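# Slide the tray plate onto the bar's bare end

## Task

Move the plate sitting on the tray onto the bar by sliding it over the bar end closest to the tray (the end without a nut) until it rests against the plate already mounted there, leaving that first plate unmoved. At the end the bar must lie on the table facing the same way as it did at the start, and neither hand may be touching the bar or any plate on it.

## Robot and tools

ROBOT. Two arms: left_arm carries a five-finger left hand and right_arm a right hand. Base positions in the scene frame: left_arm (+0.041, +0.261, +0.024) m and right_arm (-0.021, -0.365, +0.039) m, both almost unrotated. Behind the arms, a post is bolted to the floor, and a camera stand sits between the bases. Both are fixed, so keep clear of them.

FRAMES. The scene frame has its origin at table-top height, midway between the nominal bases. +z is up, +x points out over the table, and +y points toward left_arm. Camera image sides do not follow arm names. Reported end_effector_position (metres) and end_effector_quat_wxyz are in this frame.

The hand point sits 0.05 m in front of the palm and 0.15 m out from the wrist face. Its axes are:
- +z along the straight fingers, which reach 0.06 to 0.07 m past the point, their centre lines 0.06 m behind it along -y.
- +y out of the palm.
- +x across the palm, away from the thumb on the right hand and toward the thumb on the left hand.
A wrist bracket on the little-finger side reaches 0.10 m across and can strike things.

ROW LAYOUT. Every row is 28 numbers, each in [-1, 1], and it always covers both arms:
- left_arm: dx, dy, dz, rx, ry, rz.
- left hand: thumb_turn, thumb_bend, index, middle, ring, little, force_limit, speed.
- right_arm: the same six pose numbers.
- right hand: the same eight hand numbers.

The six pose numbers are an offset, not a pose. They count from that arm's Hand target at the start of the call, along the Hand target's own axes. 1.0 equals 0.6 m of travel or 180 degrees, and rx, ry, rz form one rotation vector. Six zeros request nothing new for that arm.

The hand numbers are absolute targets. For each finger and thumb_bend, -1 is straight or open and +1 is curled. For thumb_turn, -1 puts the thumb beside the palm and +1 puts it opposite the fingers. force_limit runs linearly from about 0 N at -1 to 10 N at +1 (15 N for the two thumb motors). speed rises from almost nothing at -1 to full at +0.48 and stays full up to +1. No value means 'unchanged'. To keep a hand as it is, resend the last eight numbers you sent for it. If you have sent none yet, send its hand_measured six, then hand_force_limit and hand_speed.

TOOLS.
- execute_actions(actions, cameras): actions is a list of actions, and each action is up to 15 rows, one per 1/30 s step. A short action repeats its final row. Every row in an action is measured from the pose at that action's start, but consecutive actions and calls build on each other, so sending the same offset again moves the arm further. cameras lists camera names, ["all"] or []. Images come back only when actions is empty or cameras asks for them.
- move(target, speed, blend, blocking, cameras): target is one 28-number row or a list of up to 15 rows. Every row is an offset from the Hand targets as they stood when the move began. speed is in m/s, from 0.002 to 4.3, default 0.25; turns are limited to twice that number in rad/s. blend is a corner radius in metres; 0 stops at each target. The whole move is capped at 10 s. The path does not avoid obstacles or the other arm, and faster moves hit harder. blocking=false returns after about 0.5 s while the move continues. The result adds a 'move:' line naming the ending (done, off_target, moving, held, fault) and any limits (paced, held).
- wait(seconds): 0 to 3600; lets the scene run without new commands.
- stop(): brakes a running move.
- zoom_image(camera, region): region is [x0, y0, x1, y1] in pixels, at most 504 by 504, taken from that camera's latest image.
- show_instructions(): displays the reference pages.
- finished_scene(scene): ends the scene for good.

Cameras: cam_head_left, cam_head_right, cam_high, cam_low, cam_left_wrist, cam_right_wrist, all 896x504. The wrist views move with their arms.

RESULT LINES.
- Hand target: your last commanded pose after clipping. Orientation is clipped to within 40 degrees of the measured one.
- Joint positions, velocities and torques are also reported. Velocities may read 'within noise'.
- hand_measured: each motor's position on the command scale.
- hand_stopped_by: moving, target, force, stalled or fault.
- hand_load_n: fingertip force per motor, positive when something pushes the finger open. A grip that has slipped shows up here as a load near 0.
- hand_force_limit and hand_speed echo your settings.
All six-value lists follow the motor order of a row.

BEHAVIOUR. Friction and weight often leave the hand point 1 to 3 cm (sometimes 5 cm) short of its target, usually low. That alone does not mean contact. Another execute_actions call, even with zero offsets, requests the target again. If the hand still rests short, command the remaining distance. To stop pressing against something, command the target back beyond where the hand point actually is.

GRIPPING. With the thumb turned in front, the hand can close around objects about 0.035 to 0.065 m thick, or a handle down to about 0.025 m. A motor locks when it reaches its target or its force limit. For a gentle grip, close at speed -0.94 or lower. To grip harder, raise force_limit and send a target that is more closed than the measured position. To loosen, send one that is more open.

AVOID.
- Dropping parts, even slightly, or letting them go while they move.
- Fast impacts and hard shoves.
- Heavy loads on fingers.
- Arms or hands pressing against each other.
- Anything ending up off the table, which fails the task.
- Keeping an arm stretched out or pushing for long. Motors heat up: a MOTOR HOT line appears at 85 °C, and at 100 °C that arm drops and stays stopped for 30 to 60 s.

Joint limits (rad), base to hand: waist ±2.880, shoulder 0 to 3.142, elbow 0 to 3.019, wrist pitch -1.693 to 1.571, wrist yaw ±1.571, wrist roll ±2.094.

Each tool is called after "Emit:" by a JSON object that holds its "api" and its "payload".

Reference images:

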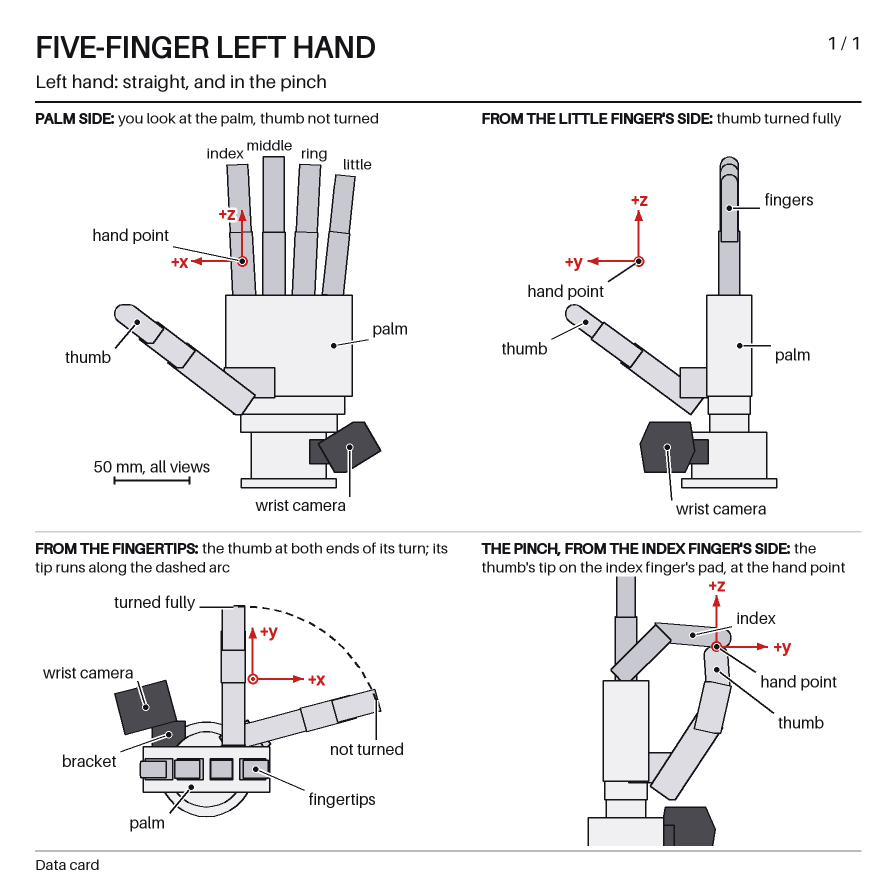

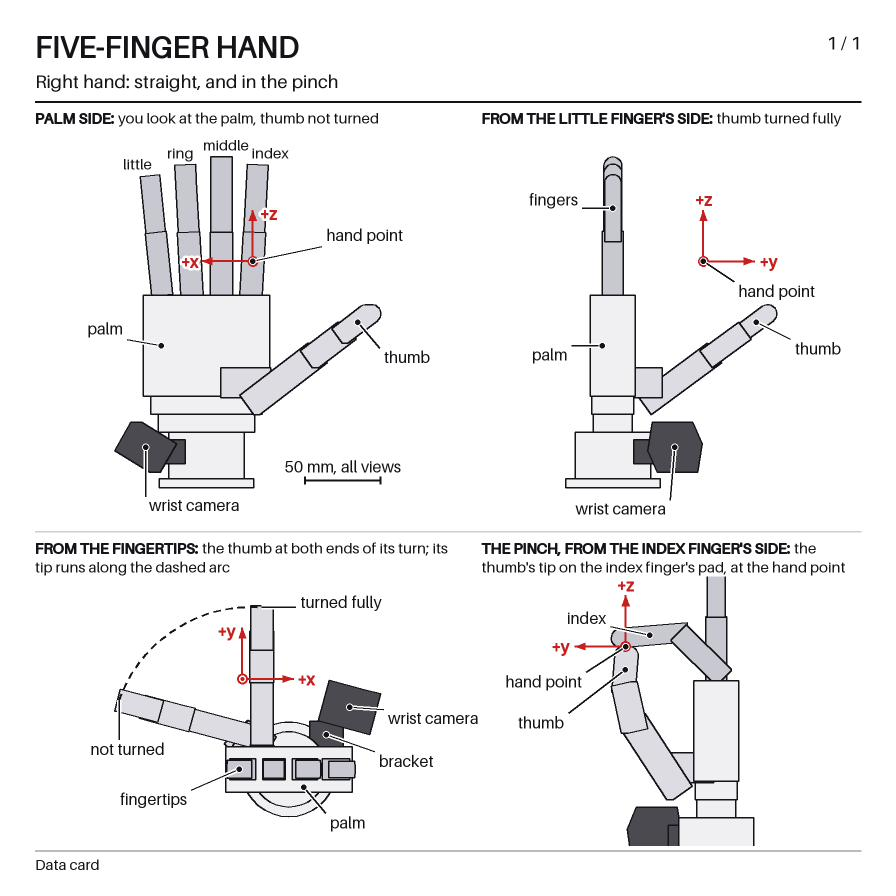

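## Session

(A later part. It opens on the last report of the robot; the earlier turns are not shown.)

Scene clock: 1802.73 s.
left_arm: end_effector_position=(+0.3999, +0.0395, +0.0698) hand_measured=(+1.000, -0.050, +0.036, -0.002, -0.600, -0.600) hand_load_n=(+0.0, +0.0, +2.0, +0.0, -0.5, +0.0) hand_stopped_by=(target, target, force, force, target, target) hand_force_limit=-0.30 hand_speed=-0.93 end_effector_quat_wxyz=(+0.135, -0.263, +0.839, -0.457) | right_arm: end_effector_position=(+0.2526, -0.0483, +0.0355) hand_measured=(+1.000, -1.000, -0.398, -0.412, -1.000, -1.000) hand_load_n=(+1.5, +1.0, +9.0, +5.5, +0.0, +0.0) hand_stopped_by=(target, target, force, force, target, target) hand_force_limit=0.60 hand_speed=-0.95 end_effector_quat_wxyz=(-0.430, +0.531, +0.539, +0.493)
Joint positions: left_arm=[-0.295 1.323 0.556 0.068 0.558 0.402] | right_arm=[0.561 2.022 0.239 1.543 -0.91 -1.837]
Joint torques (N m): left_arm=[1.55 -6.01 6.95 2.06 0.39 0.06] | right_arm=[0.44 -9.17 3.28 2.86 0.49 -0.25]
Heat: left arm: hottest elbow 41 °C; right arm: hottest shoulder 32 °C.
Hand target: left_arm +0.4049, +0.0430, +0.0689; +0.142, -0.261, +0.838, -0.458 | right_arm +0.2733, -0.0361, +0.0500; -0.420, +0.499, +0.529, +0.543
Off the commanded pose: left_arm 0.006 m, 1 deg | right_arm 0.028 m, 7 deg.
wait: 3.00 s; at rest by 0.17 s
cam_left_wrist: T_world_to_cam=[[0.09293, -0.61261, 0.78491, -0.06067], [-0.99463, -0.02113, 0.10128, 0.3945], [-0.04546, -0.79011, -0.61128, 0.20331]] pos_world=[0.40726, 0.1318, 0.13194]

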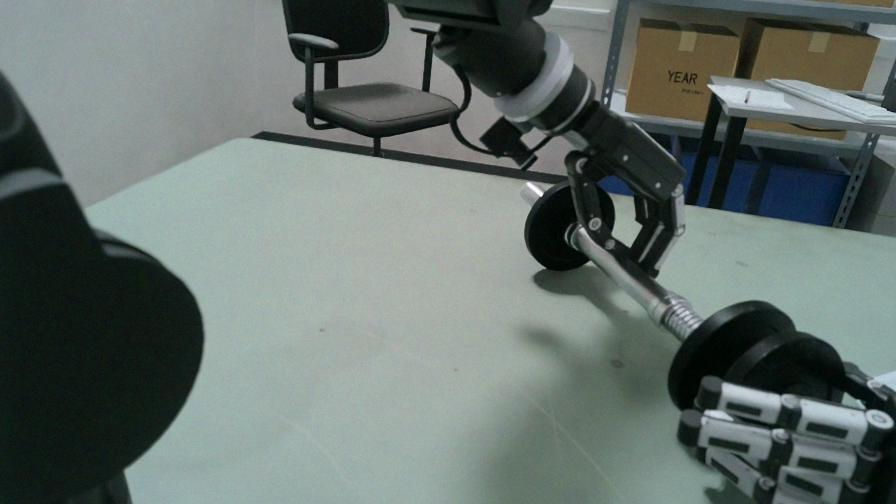

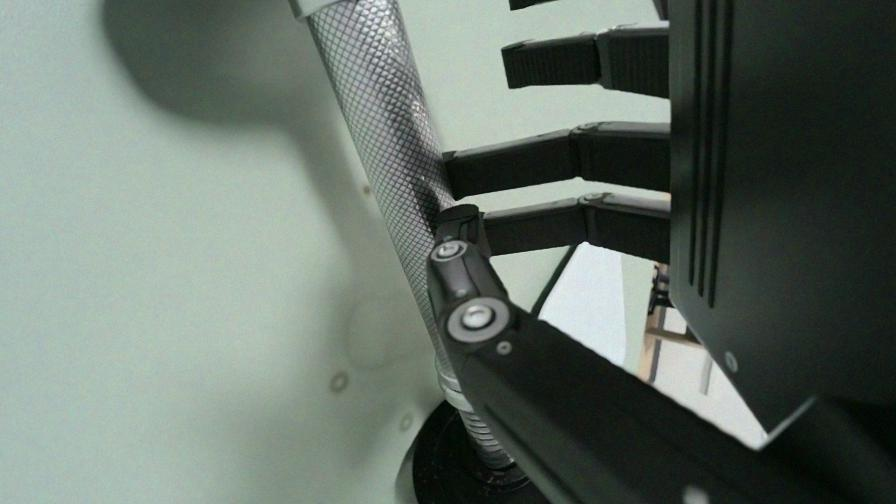

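Emit:
{"api": "zoom_image", "payload": {"camera": "cam_left_wrist", "region": [250, 80, 650, 480]}}

Emit:
{"api": "zoom_image", "payload": {"camera": "cam_low", "region": [480, 130, 800, 330]}}

Scaled by 1.260.

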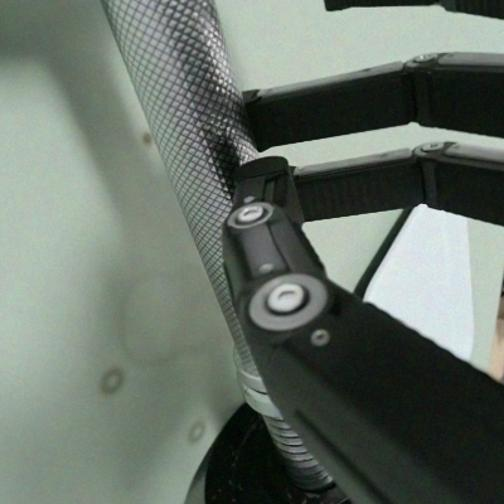

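Scaled by 1.575.

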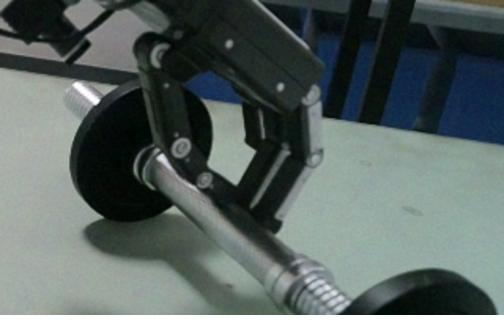

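Emit:
{"api": "move", "payload": {"target": [[0,0,0,0,0,0,1,-0.6,-0.2,-0.2,-0.6,-0.6,-0.3,-0.8,0,0,0,0,0,0,1,-1,-0.2,-0.2,-1,-1,0.6,-0.95],[0,0.014,0.009,0,0,0,1,-0.6,-0.2,-0.2,-0.6,-0.6,-0.3,-0.8,0,0,0,0,0,0,1,-1,-0.2,-0.2,-1,-1,0.6,-0.95]], "speed": 0.03, "cameras": ["cam_low","cam_left_wrist"]}}

Scene clock: 1845.60 s.
left_arm: end_effector_position=(+0.3991, +0.0398, +0.0599) hand_measured=(+1.000, -0.600, -0.200, -0.200, -0.600, -0.600) hand_load_n=(+0.0, +0.0, +0.0, +0.0, +0.0, +0.0) hand_stopped_by=(target, target, target, target, target, target) hand_force_limit=-0.30 hand_speed=-0.80 end_effector_quat_wxyz=(+0.134, -0.264, +0.839, -0.457) | right_arm: end_effector_position=(+0.2526, -0.0483, +0.0355) hand_measured=(+1.000, -1.000, -0.398, -0.412, -1.000, -1.000) hand_load_n=(+2.5, +1.0, +8.5, +5.0, +0.0, +0.0) hand_stopped_by=(target, target, force, force, target, target) hand_force_limit=0.60 hand_speed=-0.95 end_effector_quat_wxyz=(-0.430, +0.531, +0.539, +0.493)
Joint positions: left_arm=[-0.294 1.349 0.545 0.102 0.559 0.402] | right_arm=[0.561 2.022 0.239 1.543 -0.91 -1.837]
Joint torques (N m): left_arm=[1.55 -6.18 6.72 2.25 0.36 0.06] | right_arm=[0.09 -9.41 3.29 2.88 0.48 -0.26]
Heat: left arm: hottest elbow 41 °C; right arm: hottest shoulder 32 °C.
Hand target: left_arm +0.4050, +0.0431, +0.0589; +0.142, -0.261, +0.838, -0.458 | right_arm +0.2733, -0.0361, +0.0500; -0.420, +0.499, +0.529, +0.543
Off the commanded pose: left_arm 0.007 m, 1 deg | right_arm 0.028 m, 7 deg.
joint sent to its limit (right arm) — joint 4 (wrist pitch), upper limit. The joint targets are off in orientation, not in position.
move: done
cam_left_wrist: T_world_to_cam=[[0.09585, -0.61311, 0.78416, -0.05383], [-0.99425, -0.02109, 0.10504, 0.39437], [-0.04786, -0.78971, -0.61161, 0.19841]] pos_world=[0.40676, 0.132, 0.12214]

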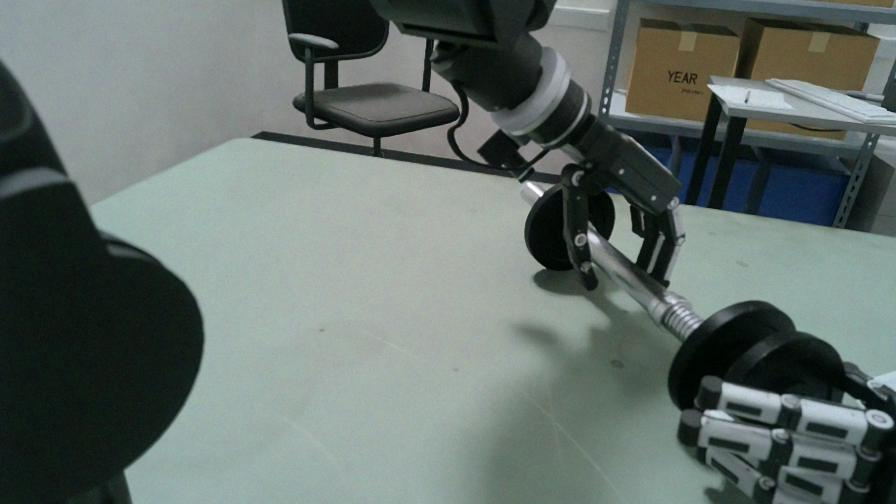

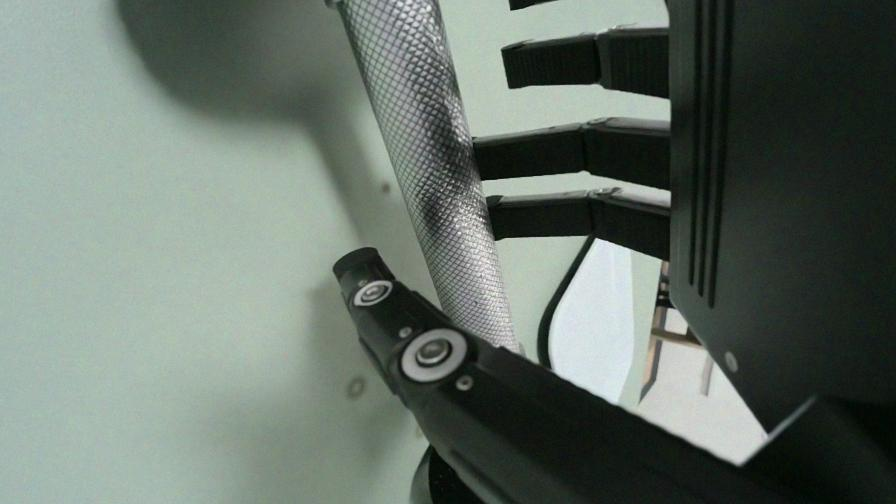

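Emit:
{"api": "move", "payload": {"target": [0,0,0,0,0,0,1,-0.25,-0.1,-0.1,-0.6,-0.6,-0.3,-0.9,0,0,0,0,0,0,1,-1,-0.2,-0.2,-1,-1,0.6,-0.95], "speed": 0.03, "cameras": ["cam_low","cam_left_wrist"]}}

Scene clock: 1853.13 s.
left_arm: end_effector_position=(+0.3970, +0.0404, +0.0579) hand_measured=(+1.000, -0.250, -0.100, -0.100, -0.600, -0.600) hand_load_n=(+0.5, +1.0, +0.0, +0.0, +0.0, +0.0) hand_stopped_by=(target, target, target, target, target, target) hand_force_limit=-0.30 hand_speed=-0.90 end_effector_quat_wxyz=(+0.132, -0.264, +0.840, -0.455) | right_arm: end_effector_position=(+0.2526, -0.0483, +0.0355) hand_measured=(+1.000, -1.000, -0.398, -0.412, -1.000, -1.000) hand_load_n=(+2.5, +1.0, +8.5, +5.0, +0.0, +0.0) hand_stopped_by=(target, target, force, force, target, target) hand_force_limit=0.60 hand_speed=-0.95 end_effector_quat_wxyz=(-0.430, +0.531, +0.539, +0.493)
Joint positions: left_arm=[-0.294 1.349 0.541 0.102 0.559 0.402] | right_arm=[0.561 2.022 0.239 1.543 -0.91 -1.837]
Joint torques (N m): left_arm=[1.49 -6.24 7.08 2.28 0.36 0.05] | right_arm=[0.32 -9.47 3.25 2.84 0.48 -0.25]
Heat: left arm: hottest elbow 41 °C; right arm: hottest shoulder 32 °C.
Hand target: left_arm +0.4049, +0.0430, +0.0589; +0.142, -0.261, +0.838, -0.458 | right_arm +0.2733, -0.0361, +0.0500; -0.420, +0.499, +0.529, +0.543
Off the commanded pose: left_arm 0.009 m, 1 deg | right_arm 0.028 m, 7 deg.
joint sent to its limit (right arm) — joint 4 (wrist pitch), upper limit. The joint targets are off in orientation, not in position.
move: done
cam_left_wrist: T_world_to_cam=[[0.09959, -0.61426, 0.78279, -0.05299], [-0.99373, -0.02128, 0.10974, 0.39195], [-0.05075, -0.78882, -0.61253, 0.1988]] pos_world=[0.40486, 0.1326, 0.12024]

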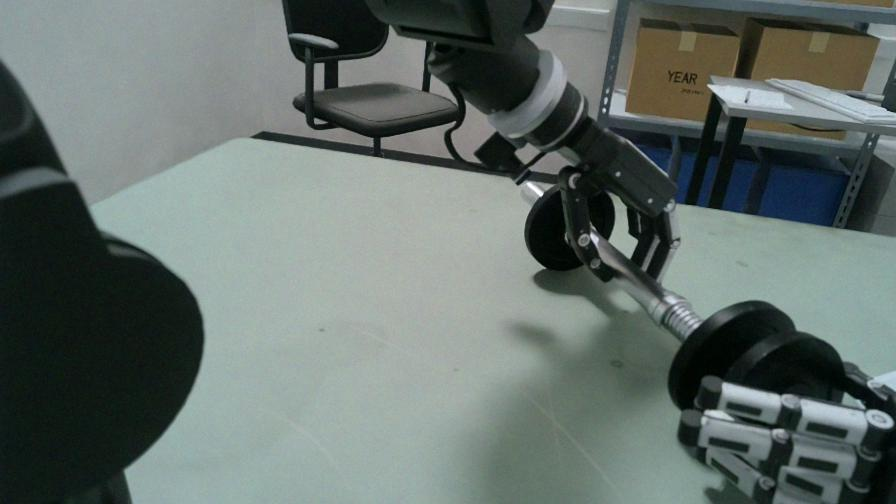

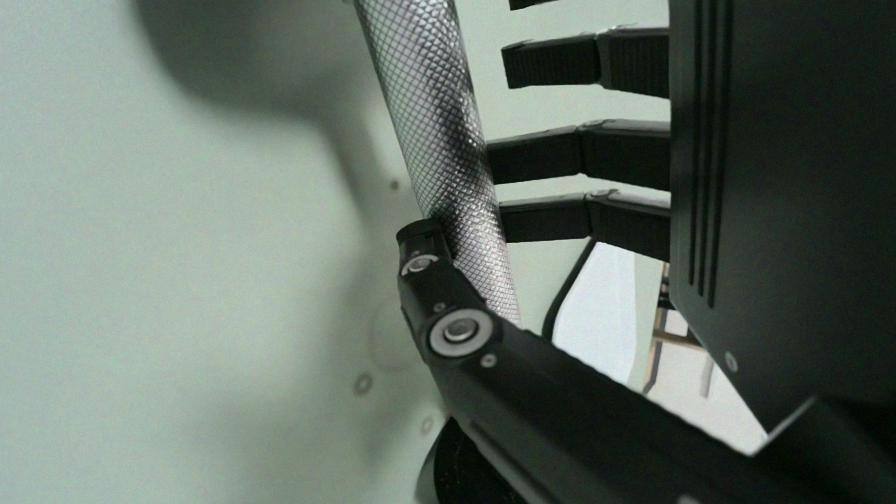

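Emit:
{"api": "move", "payload": {"target": [0,0,0,0,0,0,1,-0.2,0.15,0.15,-0.6,-0.6,0,-0.92,0,0,0,0,0,0,1,-1,-0.2,-0.2,-1,-1,0.6,-0.95], "speed": 0.03, "cameras": ["cam_low","cam_left_wrist"]}}

Scene clock: 1860.40 s.
left_arm: end_effector_position=(+0.3961, +0.0415, +0.0566) hand_measured=(+1.000, -0.204, -0.012, -0.006, -0.600, -0.600) hand_load_n=(+0.5, +5.5, +5.5, +5.5, +0.0, +0.0) hand_stopped_by=(target, target, force, force, target, target) hand_force_limit=0.00 hand_speed=-0.92 end_effector_quat_wxyz=(+0.131, -0.266, +0.840, -0.454) | right_arm: end_effector_position=(+0.2526, -0.0483, +0.0355) hand_measured=(+1.000, -1.000, -0.398, -0.412, -1.000, -1.000) hand_load_n=(+2.0, +1.0, +8.5, +5.0, +0.0, +0.0) hand_stopped_by=(target, target, force, force, target, target) hand_force_limit=0.60 hand_speed=-0.95 end_effector_quat_wxyz=(-0.430, +0.531, +0.539, +0.493)
Joint positions: left_arm=[-0.292 1.35 0.538 0.102 0.559 0.402] | right_arm=[0.561 2.022 0.239 1.543 -0.91 -1.837]
Joint torques (N m): left_arm=[1.26 -6.18 7.24 2.3 0.36 0.04] | right_arm=[0.03 -9.41 3.28 2.91 0.49 -0.25]
Heat: left arm: hottest elbow 41 °C; right arm: hottest shoulder 32 °C.
Hand target: left_arm +0.4048, +0.0431, +0.0589; +0.142, -0.261, +0.838, -0.458 | right_arm +0.2733, -0.0361, +0.0500; -0.420, +0.499, +0.529, +0.543
Off the commanded pose: left_arm 0.009 m, 1 deg | right_arm 0.028 m, 7 deg.
joint sent to its limit (right arm) — joint 4 (wrist pitch), upper limit. The joint targets are off in orientation, not in position.
move: done
cam_left_wrist: T_world_to_cam=[[0.10301, -0.61497, 0.7818, -0.05245], [-0.99335, -0.02303, 0.11277, 0.39104], [-0.05135, -0.78822, -0.61325, 0.199]] pos_world=[0.40406, 0.1336, 0.11894]

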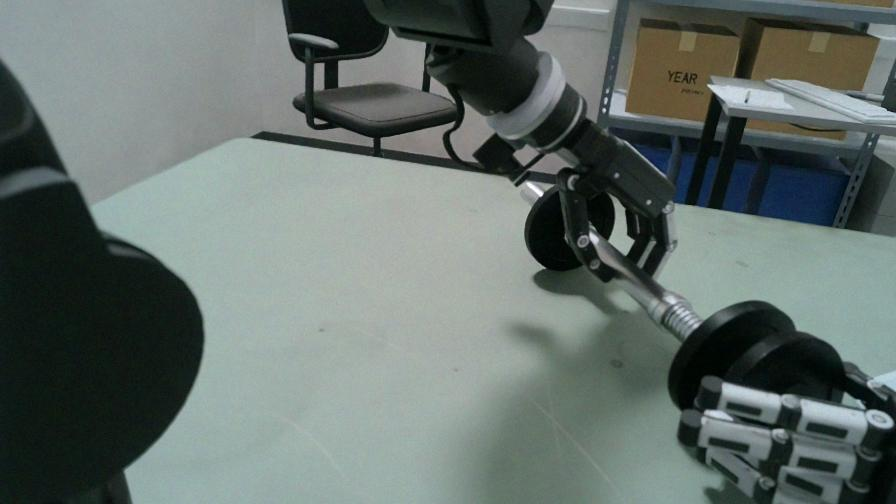

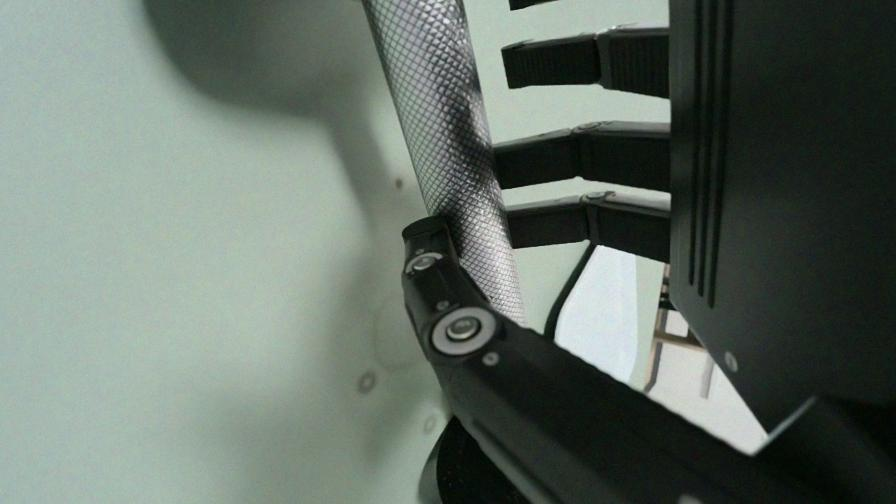

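Emit:
{"api": "move", "payload": {"target": [0,0,0,0,0,0,1,-0.2,0.2,0.2,-0.6,-0.6,0.5,-0.94,0,0,0,0,0,0,1,-1,-0.2,-0.2,-1,-1,0.6,-0.95], "speed": 0.03, "cameras": ["cam_low","cam_left_wrist","cam_right_wrist"]}}

Scene clock: 1868.93 s.
left_arm: end_effector_position=(+0.3961, +0.0415, +0.0565) hand_measured=(+1.000, -0.204, -0.004, +0.004, -0.600, -0.600) hand_load_n=(+0.0, +7.0, +8.5, +8.5, +0.0, +0.0) hand_stopped_by=(target, target, force, force, target, target) hand_force_limit=0.50 hand_speed=-0.94 end_effector_quat_wxyz=(+0.131, -0.266, +0.840, -0.454) | right_arm: end_effector_position=(+0.2524, -0.0482, +0.0355) hand_measured=(+1.000, -1.000, -0.398, -0.412, -1.000, -1.000) hand_load_n=(+1.5, +1.0, +8.5, +5.0, +0.0, -0.5) hand_stopped_by=(target, target, force, force, target, target) hand_force_limit=0.60 hand_speed=-0.95 end_effector_quat_wxyz=(-0.430, +0.531, +0.539, +0.493)
Joint positions: left_arm=[-0.292 1.35 0.538 0.102 0.559 0.402] | right_arm=[0.562 2.022 0.239 1.543 -0.91 -1.837]
Joint torques (N m): left_arm=[1.26 -6.18 7.21 2.29 0.37 0.05] | right_arm=[0.15 -9.47 3.32 2.89 0.47 -0.25]
Heat: left arm: hottest elbow 40 °C; right arm: hottest shoulder 32 °C.
Hand target: left_arm +0.4048, +0.0431, +0.0588; +0.142, -0.261, +0.838, -0.458 | right_arm +0.2733, -0.0361, +0.0500; -0.420, +0.499, +0.529, +0.543
Off the commanded pose: left_arm 0.009 m, 1 deg | right_arm 0.028 m, 7 deg.
joint sent to its limit (right arm) — joint 4 (wrist pitch), upper limit. The joint targets are off in orientation, not in position.
move: done
cam_left_wrist: T_world_to_cam=[[0.10301, -0.61497, 0.7818, -0.05237], [-0.99335, -0.02303, 0.11277, 0.39105], [-0.05135, -0.78822, -0.61325, 0.19894]] pos_world=[0.40406, 0.1336, 0.11884]
cam_right_wrist: T_world_to_cam=[[0.94783, 0.00746, 0.3187, -0.24611], [0.25052, -0.63567, -0.73018, -0.06802], [0.19714, 0.77192, -0.60437, 0.13059]] pos_world=[0.22456, -0.14221, 0.10769]

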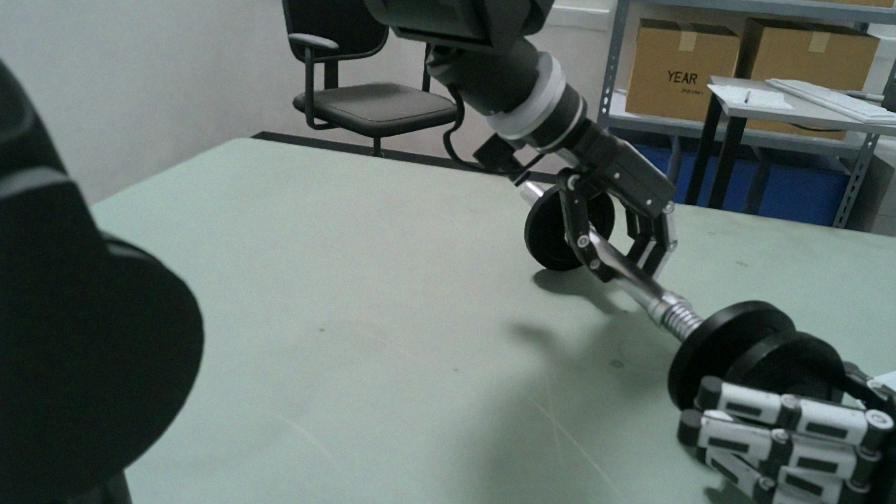

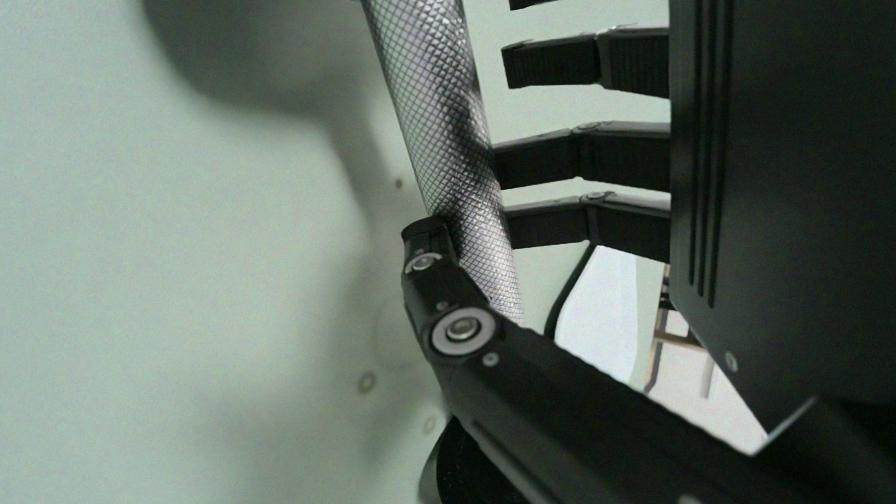

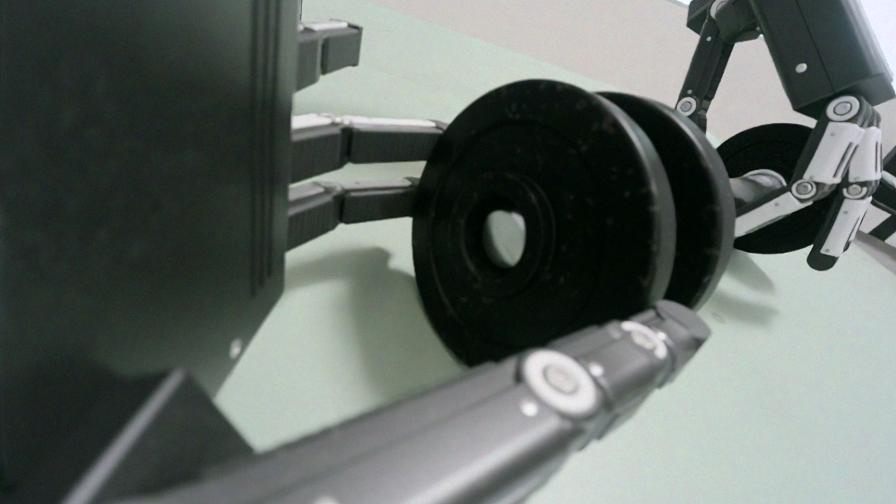

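Emit:
{"api": "move", "payload": {"target": [0,0,0,0,0,0,1,-0.2,0.2,0.2,-0.6,-0.6,0.5,-0.94,-0.0028,0.0255,0.0212,0,0,0,1,-1,-0.2,-0.2,-1,-1,0.6,-0.95], "speed": 0.03, "cameras": ["cam_low","cam_left_wrist","cam_right_wrist"]}}

Scene clock: 1876.17 s.
left_arm: end_effector_position=(+0.4017, +0.0469, +0.0562) hand_measured=(+1.000, -0.204, -0.004, +0.004, -0.600, -0.600) hand_load_n=(+0.0, +7.0, +5.0, +10.5, +0.0, +0.0) hand_stopped_by=(target, target, force, force, target, target) hand_force_limit=0.50 hand_speed=-0.94 end_effector_quat_wxyz=(+0.143, -0.266, +0.840, -0.451) | right_arm: end_effector_position=(+0.2594, -0.0409, +0.0353) hand_measured=(+1.000, -1.000, -0.398, -0.412, -1.000, -1.000) hand_load_n=(+0.0, +1.5, +8.5, +6.0, +0.0, +0.0) hand_stopped_by=(target, target, force, force, target, target) hand_force_limit=0.60 hand_speed=-0.95 end_effector_quat_wxyz=(-0.434, +0.529, +0.537, +0.494)
Joint positions: left_arm=[-0.282 1.35 0.538 0.109 0.547 0.415] | right_arm=[0.567 2.03 0.266 1.543 -0.91 -1.818]
Joint torques (N m): left_arm=[0.62 -6.24 7.27 2.07 0.83 -0.1] | right_arm=[-0.09 -9.17 5.01 2.92 0.75 -0.21]
Heat: left arm: hottest elbow 40 °C; right arm: hottest shoulder 32 °C.
Hand target: left_arm +0.4048, +0.0431, +0.0588; +0.142, -0.261, +0.838, -0.458 | right_arm +0.2898, -0.0250, +0.0501; -0.420, +0.499, +0.529, +0.543
Off the commanded pose: left_arm 0.006 m, 1 deg | right_arm 0.037 m, 7 deg.
joint sent to its limit (right arm) — joint 4 (wrist pitch), upper limit. The joint targets still meet the commanded pose.
move: off_target (right_arm)
cam_left_wrist: T_world_to_cam=[[0.09691, -0.6224, 0.77667, -0.04631], [-0.99481, -0.03615, 0.09516, 0.39889], [-0.03115, -0.78186, -0.62267, 0.19544]] pos_world=[0.4074, 0.1384, 0.1197]
cam_right_wrist: T_world_to_cam=[[0.94886, 0.00608, 0.31563, -0.25289], [0.24954, -0.62682, -0.73812, -0.06447], [0.19335, 0.77914, -0.59628, 0.12444]] pos_world=[0.23198, -0.13583, 0.10644]

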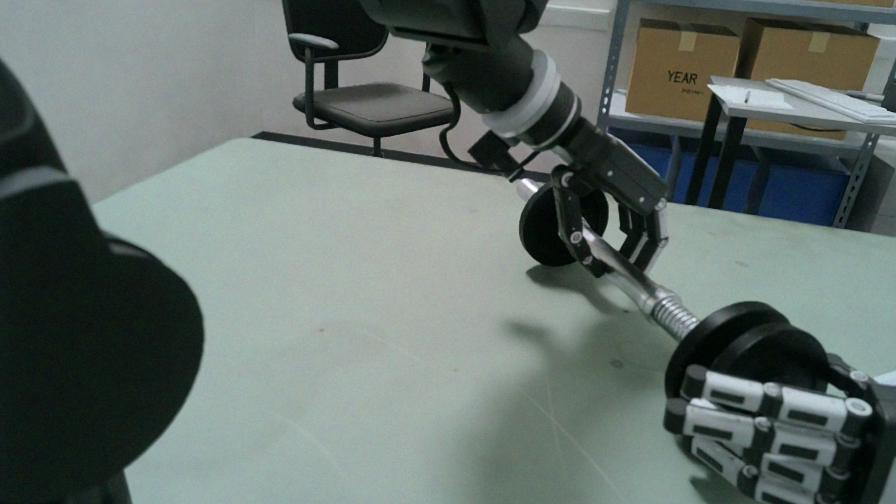

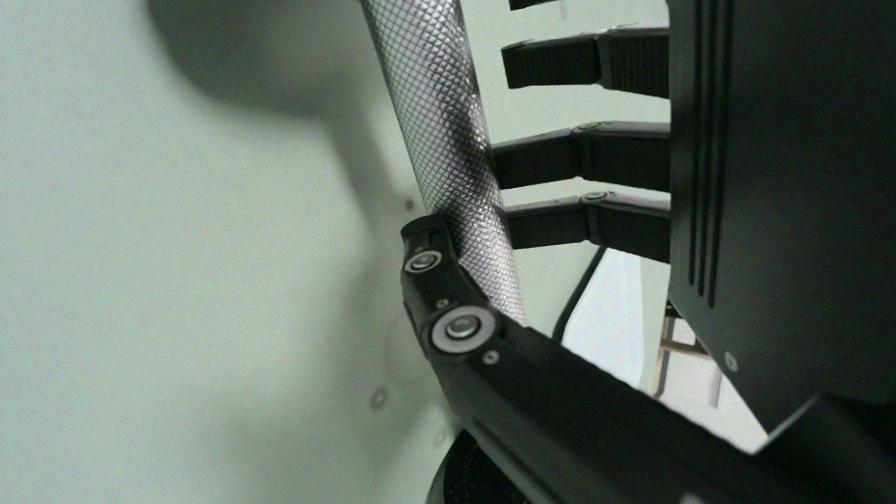

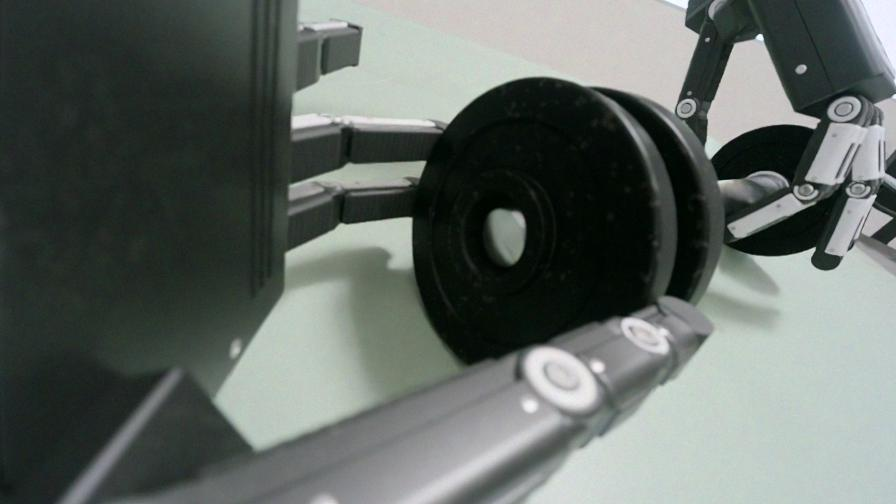

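Emit:
{"api": "zoom_image", "payload": {"camera": "cam_right_wrist", "region": [420, 150, 600, 330]}}

Scaled by 2.800.

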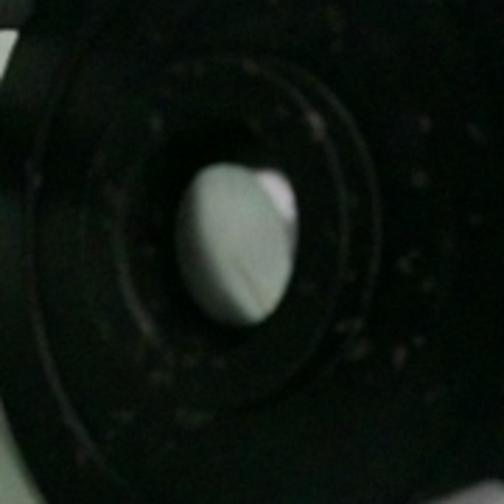

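Emit:
{"api": "execute_actions", "payload": {"actions": [], "cameras": ["all"]}}

Emit:
{"api": "zoom_image", "payload": {"camera": "cam_low", "region": [640, 260, 890, 500]}}

Emit:
{"api": "zoom_image", "payload": {"camera": "cam_head_right", "region": [400, 330, 540, 430]}}

Emit:
{"api": "zoom_image", "payload": {"camera": "cam_high", "region": [330, 180, 470, 280]}}

Emit:
{"api": "zoom_image", "payload": {"camera": "cam_head_left", "region": [400, 330, 540, 430]}}

Scene clock: 1921.27 s.
left_arm: end_effector_position=(+0.4017, +0.0469, +0.0562) hand_measured=(+1.000, -0.204, -0.004, +0.004, -0.600, -0.600) hand_load_n=(+0.0, +7.0, +4.5, +10.5, +0.0, +0.0) hand_stopped_by=(target, target, force, force, target, target) hand_force_limit=0.50 hand_speed=-0.94 end_effector_quat_wxyz=(+0.143, -0.266, +0.840, -0.451) | right_arm: end_effector_position=(+0.2594, -0.0409, +0.0353) hand_measured=(+1.000, -1.000, -0.398, -0.412, -1.000, -1.000) hand_load_n=(+0.0, +1.0, +8.5, +5.5, +0.0, +0.0) hand_stopped_by=(target, target, force, force, target, target) hand_force_limit=0.60 hand_speed=-0.95 end_effector_quat_wxyz=(-0.434, +0.529, +0.537, +0.494)
Joint positions: left_arm=[-0.282 1.35 0.538 0.109 0.547 0.415] | right_arm=[0.567 2.03 0.266 1.543 -0.91 -1.818]
Joint velocities: within noise
Joint torques (N m): left_arm=[0.67 -6.24 7.23 2 0.84 -0.09] | right_arm=[-0.21 -9 5.04 2.95 0.74 -0.22]
Heat: left arm: hottest elbow 39 °C; right arm: hottest shoulder 32 °C.
Hand target: left_arm +0.4048, +0.0431, +0.0588; +0.142, -0.261, +0.838, -0.458 | right_arm +0.2898, -0.0250, +0.0501; -0.420, +0.499, +0.529, +0.543
Off the commanded pose: left_arm 0.006 m, 1 deg | right_arm 0.037 m, 7 deg.
camera_calibration:
cam_left_wrist: T_world_to_cam=[[0.09691, -0.6224, 0.77667, -0.04631], [-0.99481, -0.03615, 0.09516, 0.39889], [-0.03115, -0.78186, -0.62267, 0.19544]] pos_world=[0.4074, 0.1384, 0.1197]
cam_right_wrist: T_world_to_cam=[[0.94886, 0.00608, 0.31563, -0.25289], [0.24954, -0.62682, -0.73812, -0.06447], [0.19335, 0.77914, -0.59628, 0.12444]] pos_world=[0.23198, -0.13583, 0.10644]

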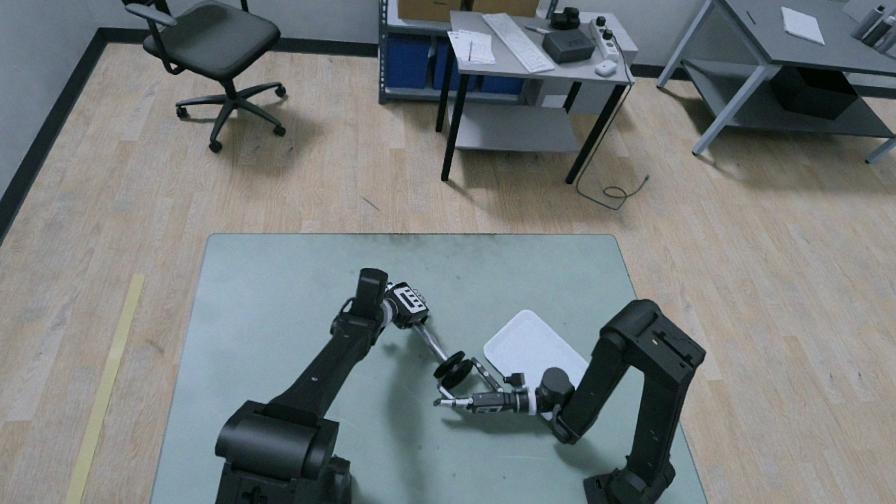

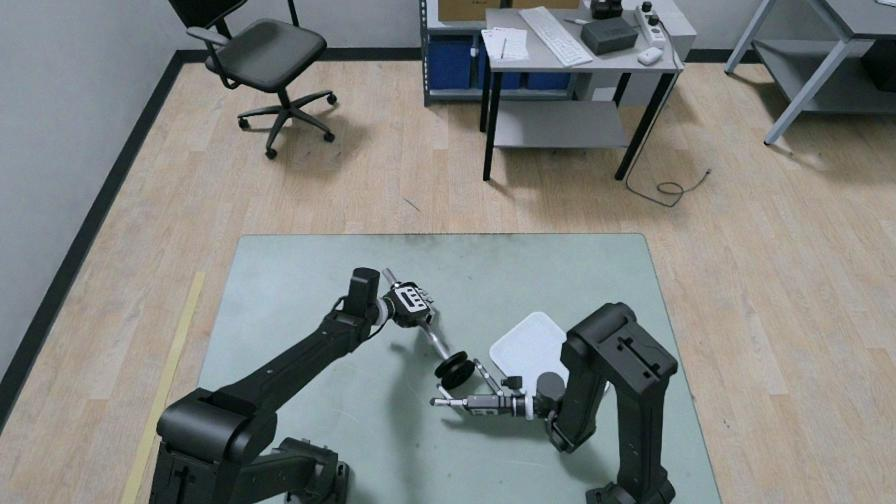

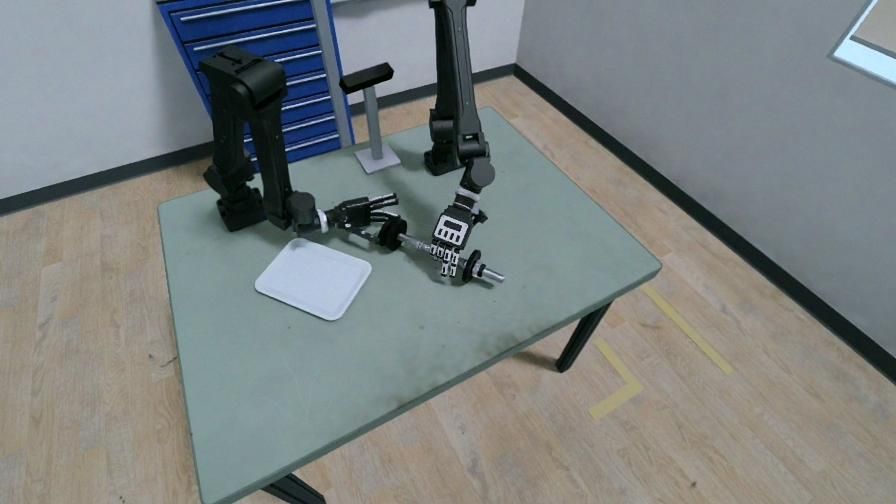

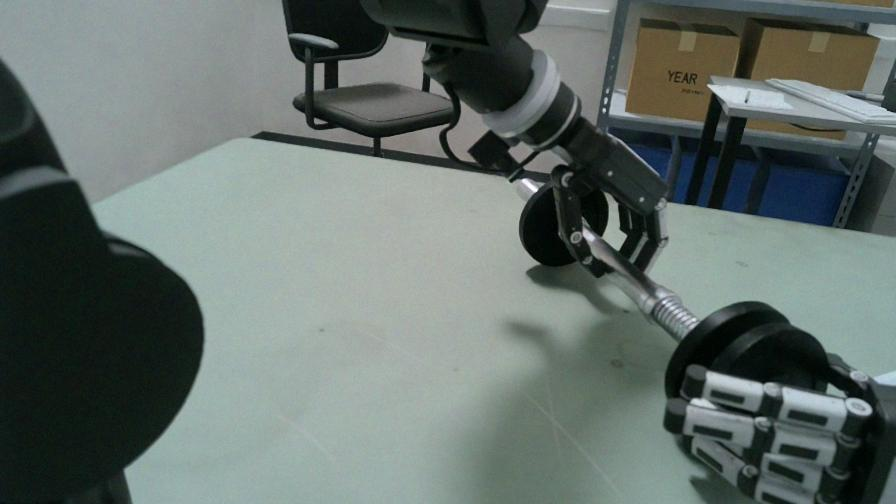

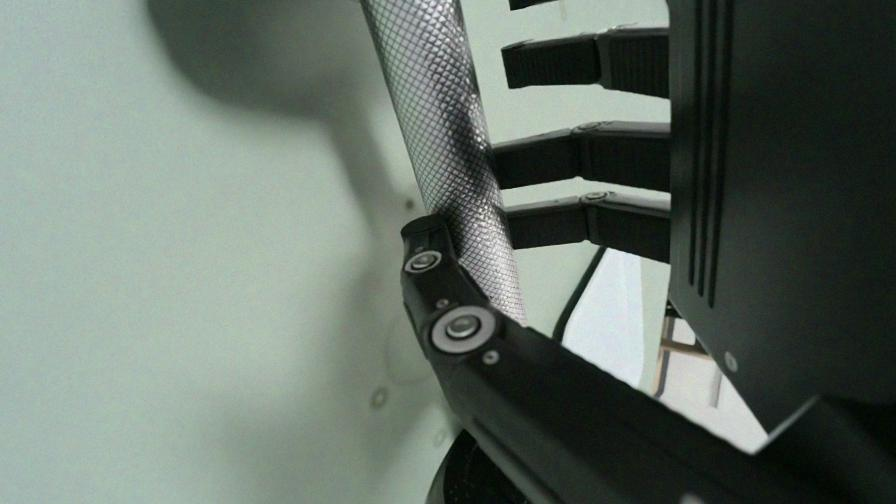

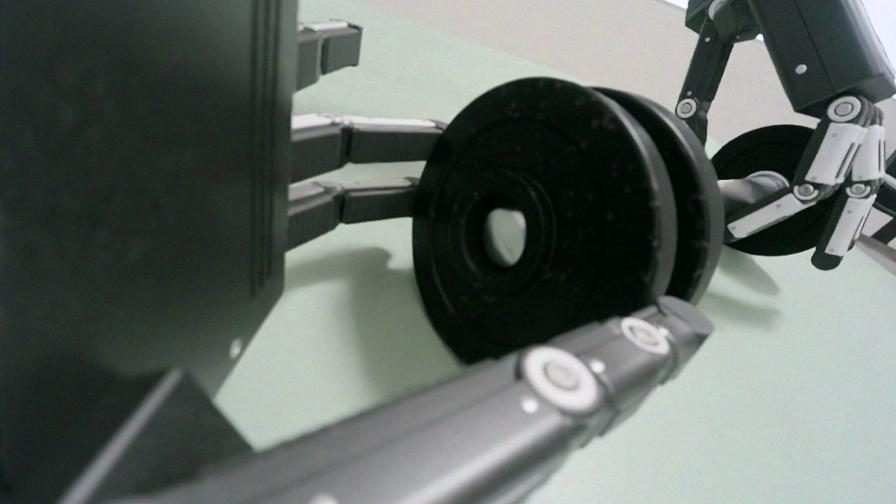

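Scaled by 2.016.

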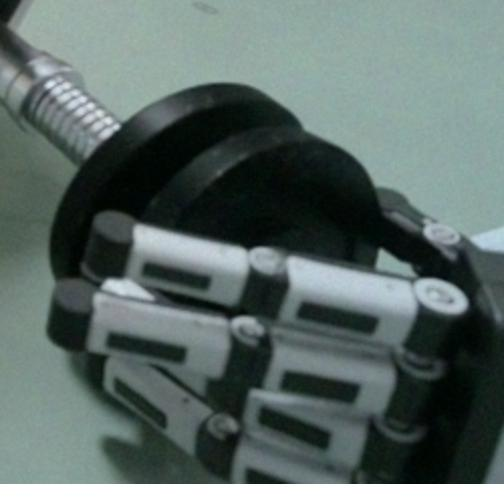

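Scaled by 3.600.

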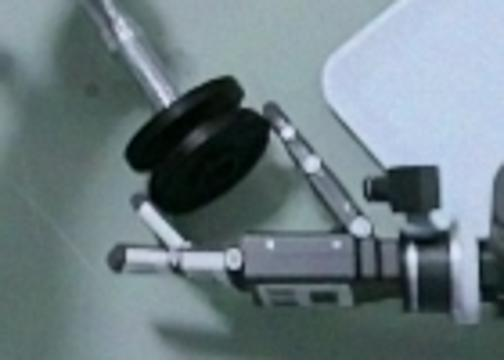

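Scaled by 3.600.

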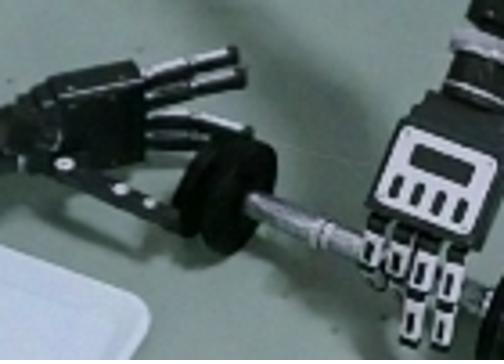

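Scaled by 3.600.

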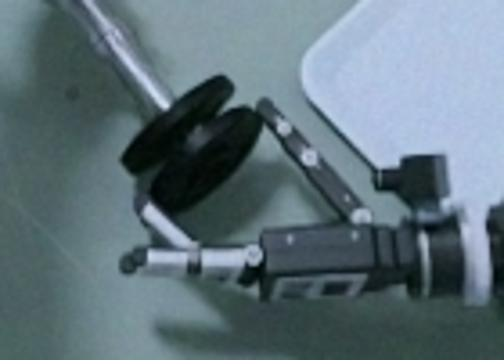

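Emit:
{"api": "zoom_image", "payload": {"camera": "cam_head_left", "region": [425, 340, 485, 400]}}

Emit:
{"api": "zoom_image", "payload": {"camera": "cam_head_right", "region": [425, 340, 485, 400]}}

Scaled by 8.400.

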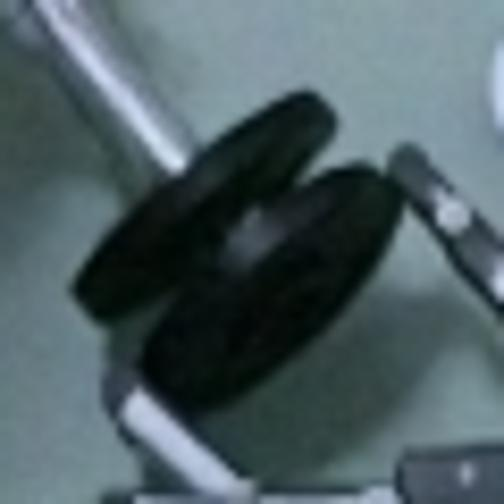

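Scaled by 8.400.

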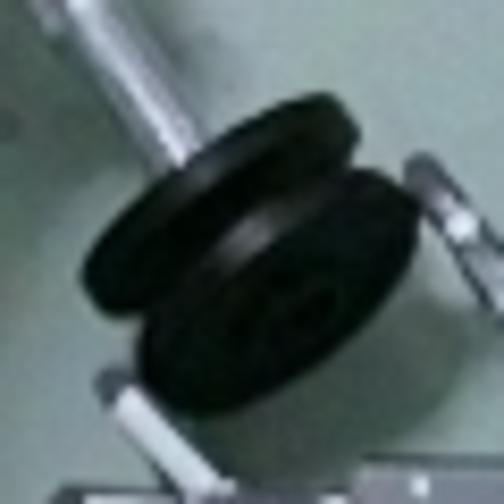

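Emit:
{"api": "zoom_image", "payload": {"camera": "cam_right_wrist", "region": [455, 190, 555, 290]}}

Scaled by 5.040.

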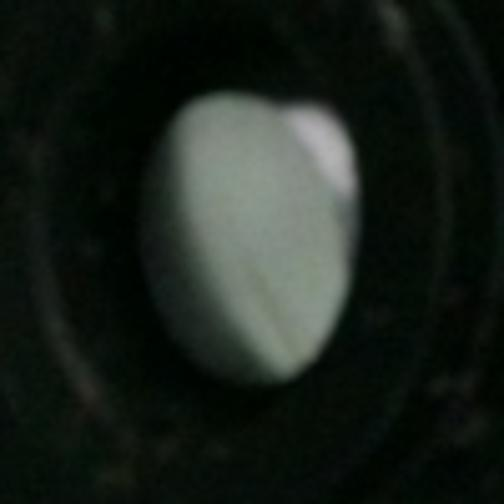

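Emit:
{"api": "zoom_image", "payload": {"camera": "cam_right_wrist", "region": [400, 60, 740, 400]}}

Scaled by 1.482.

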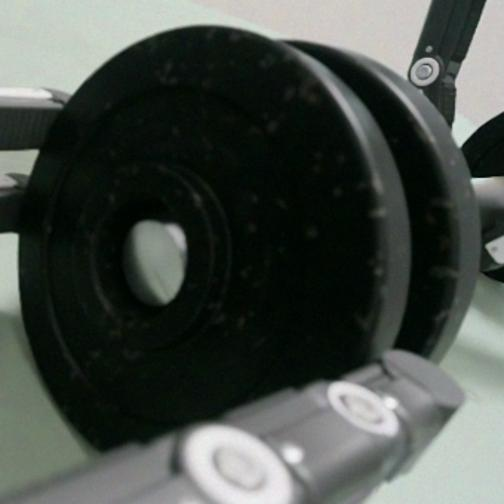

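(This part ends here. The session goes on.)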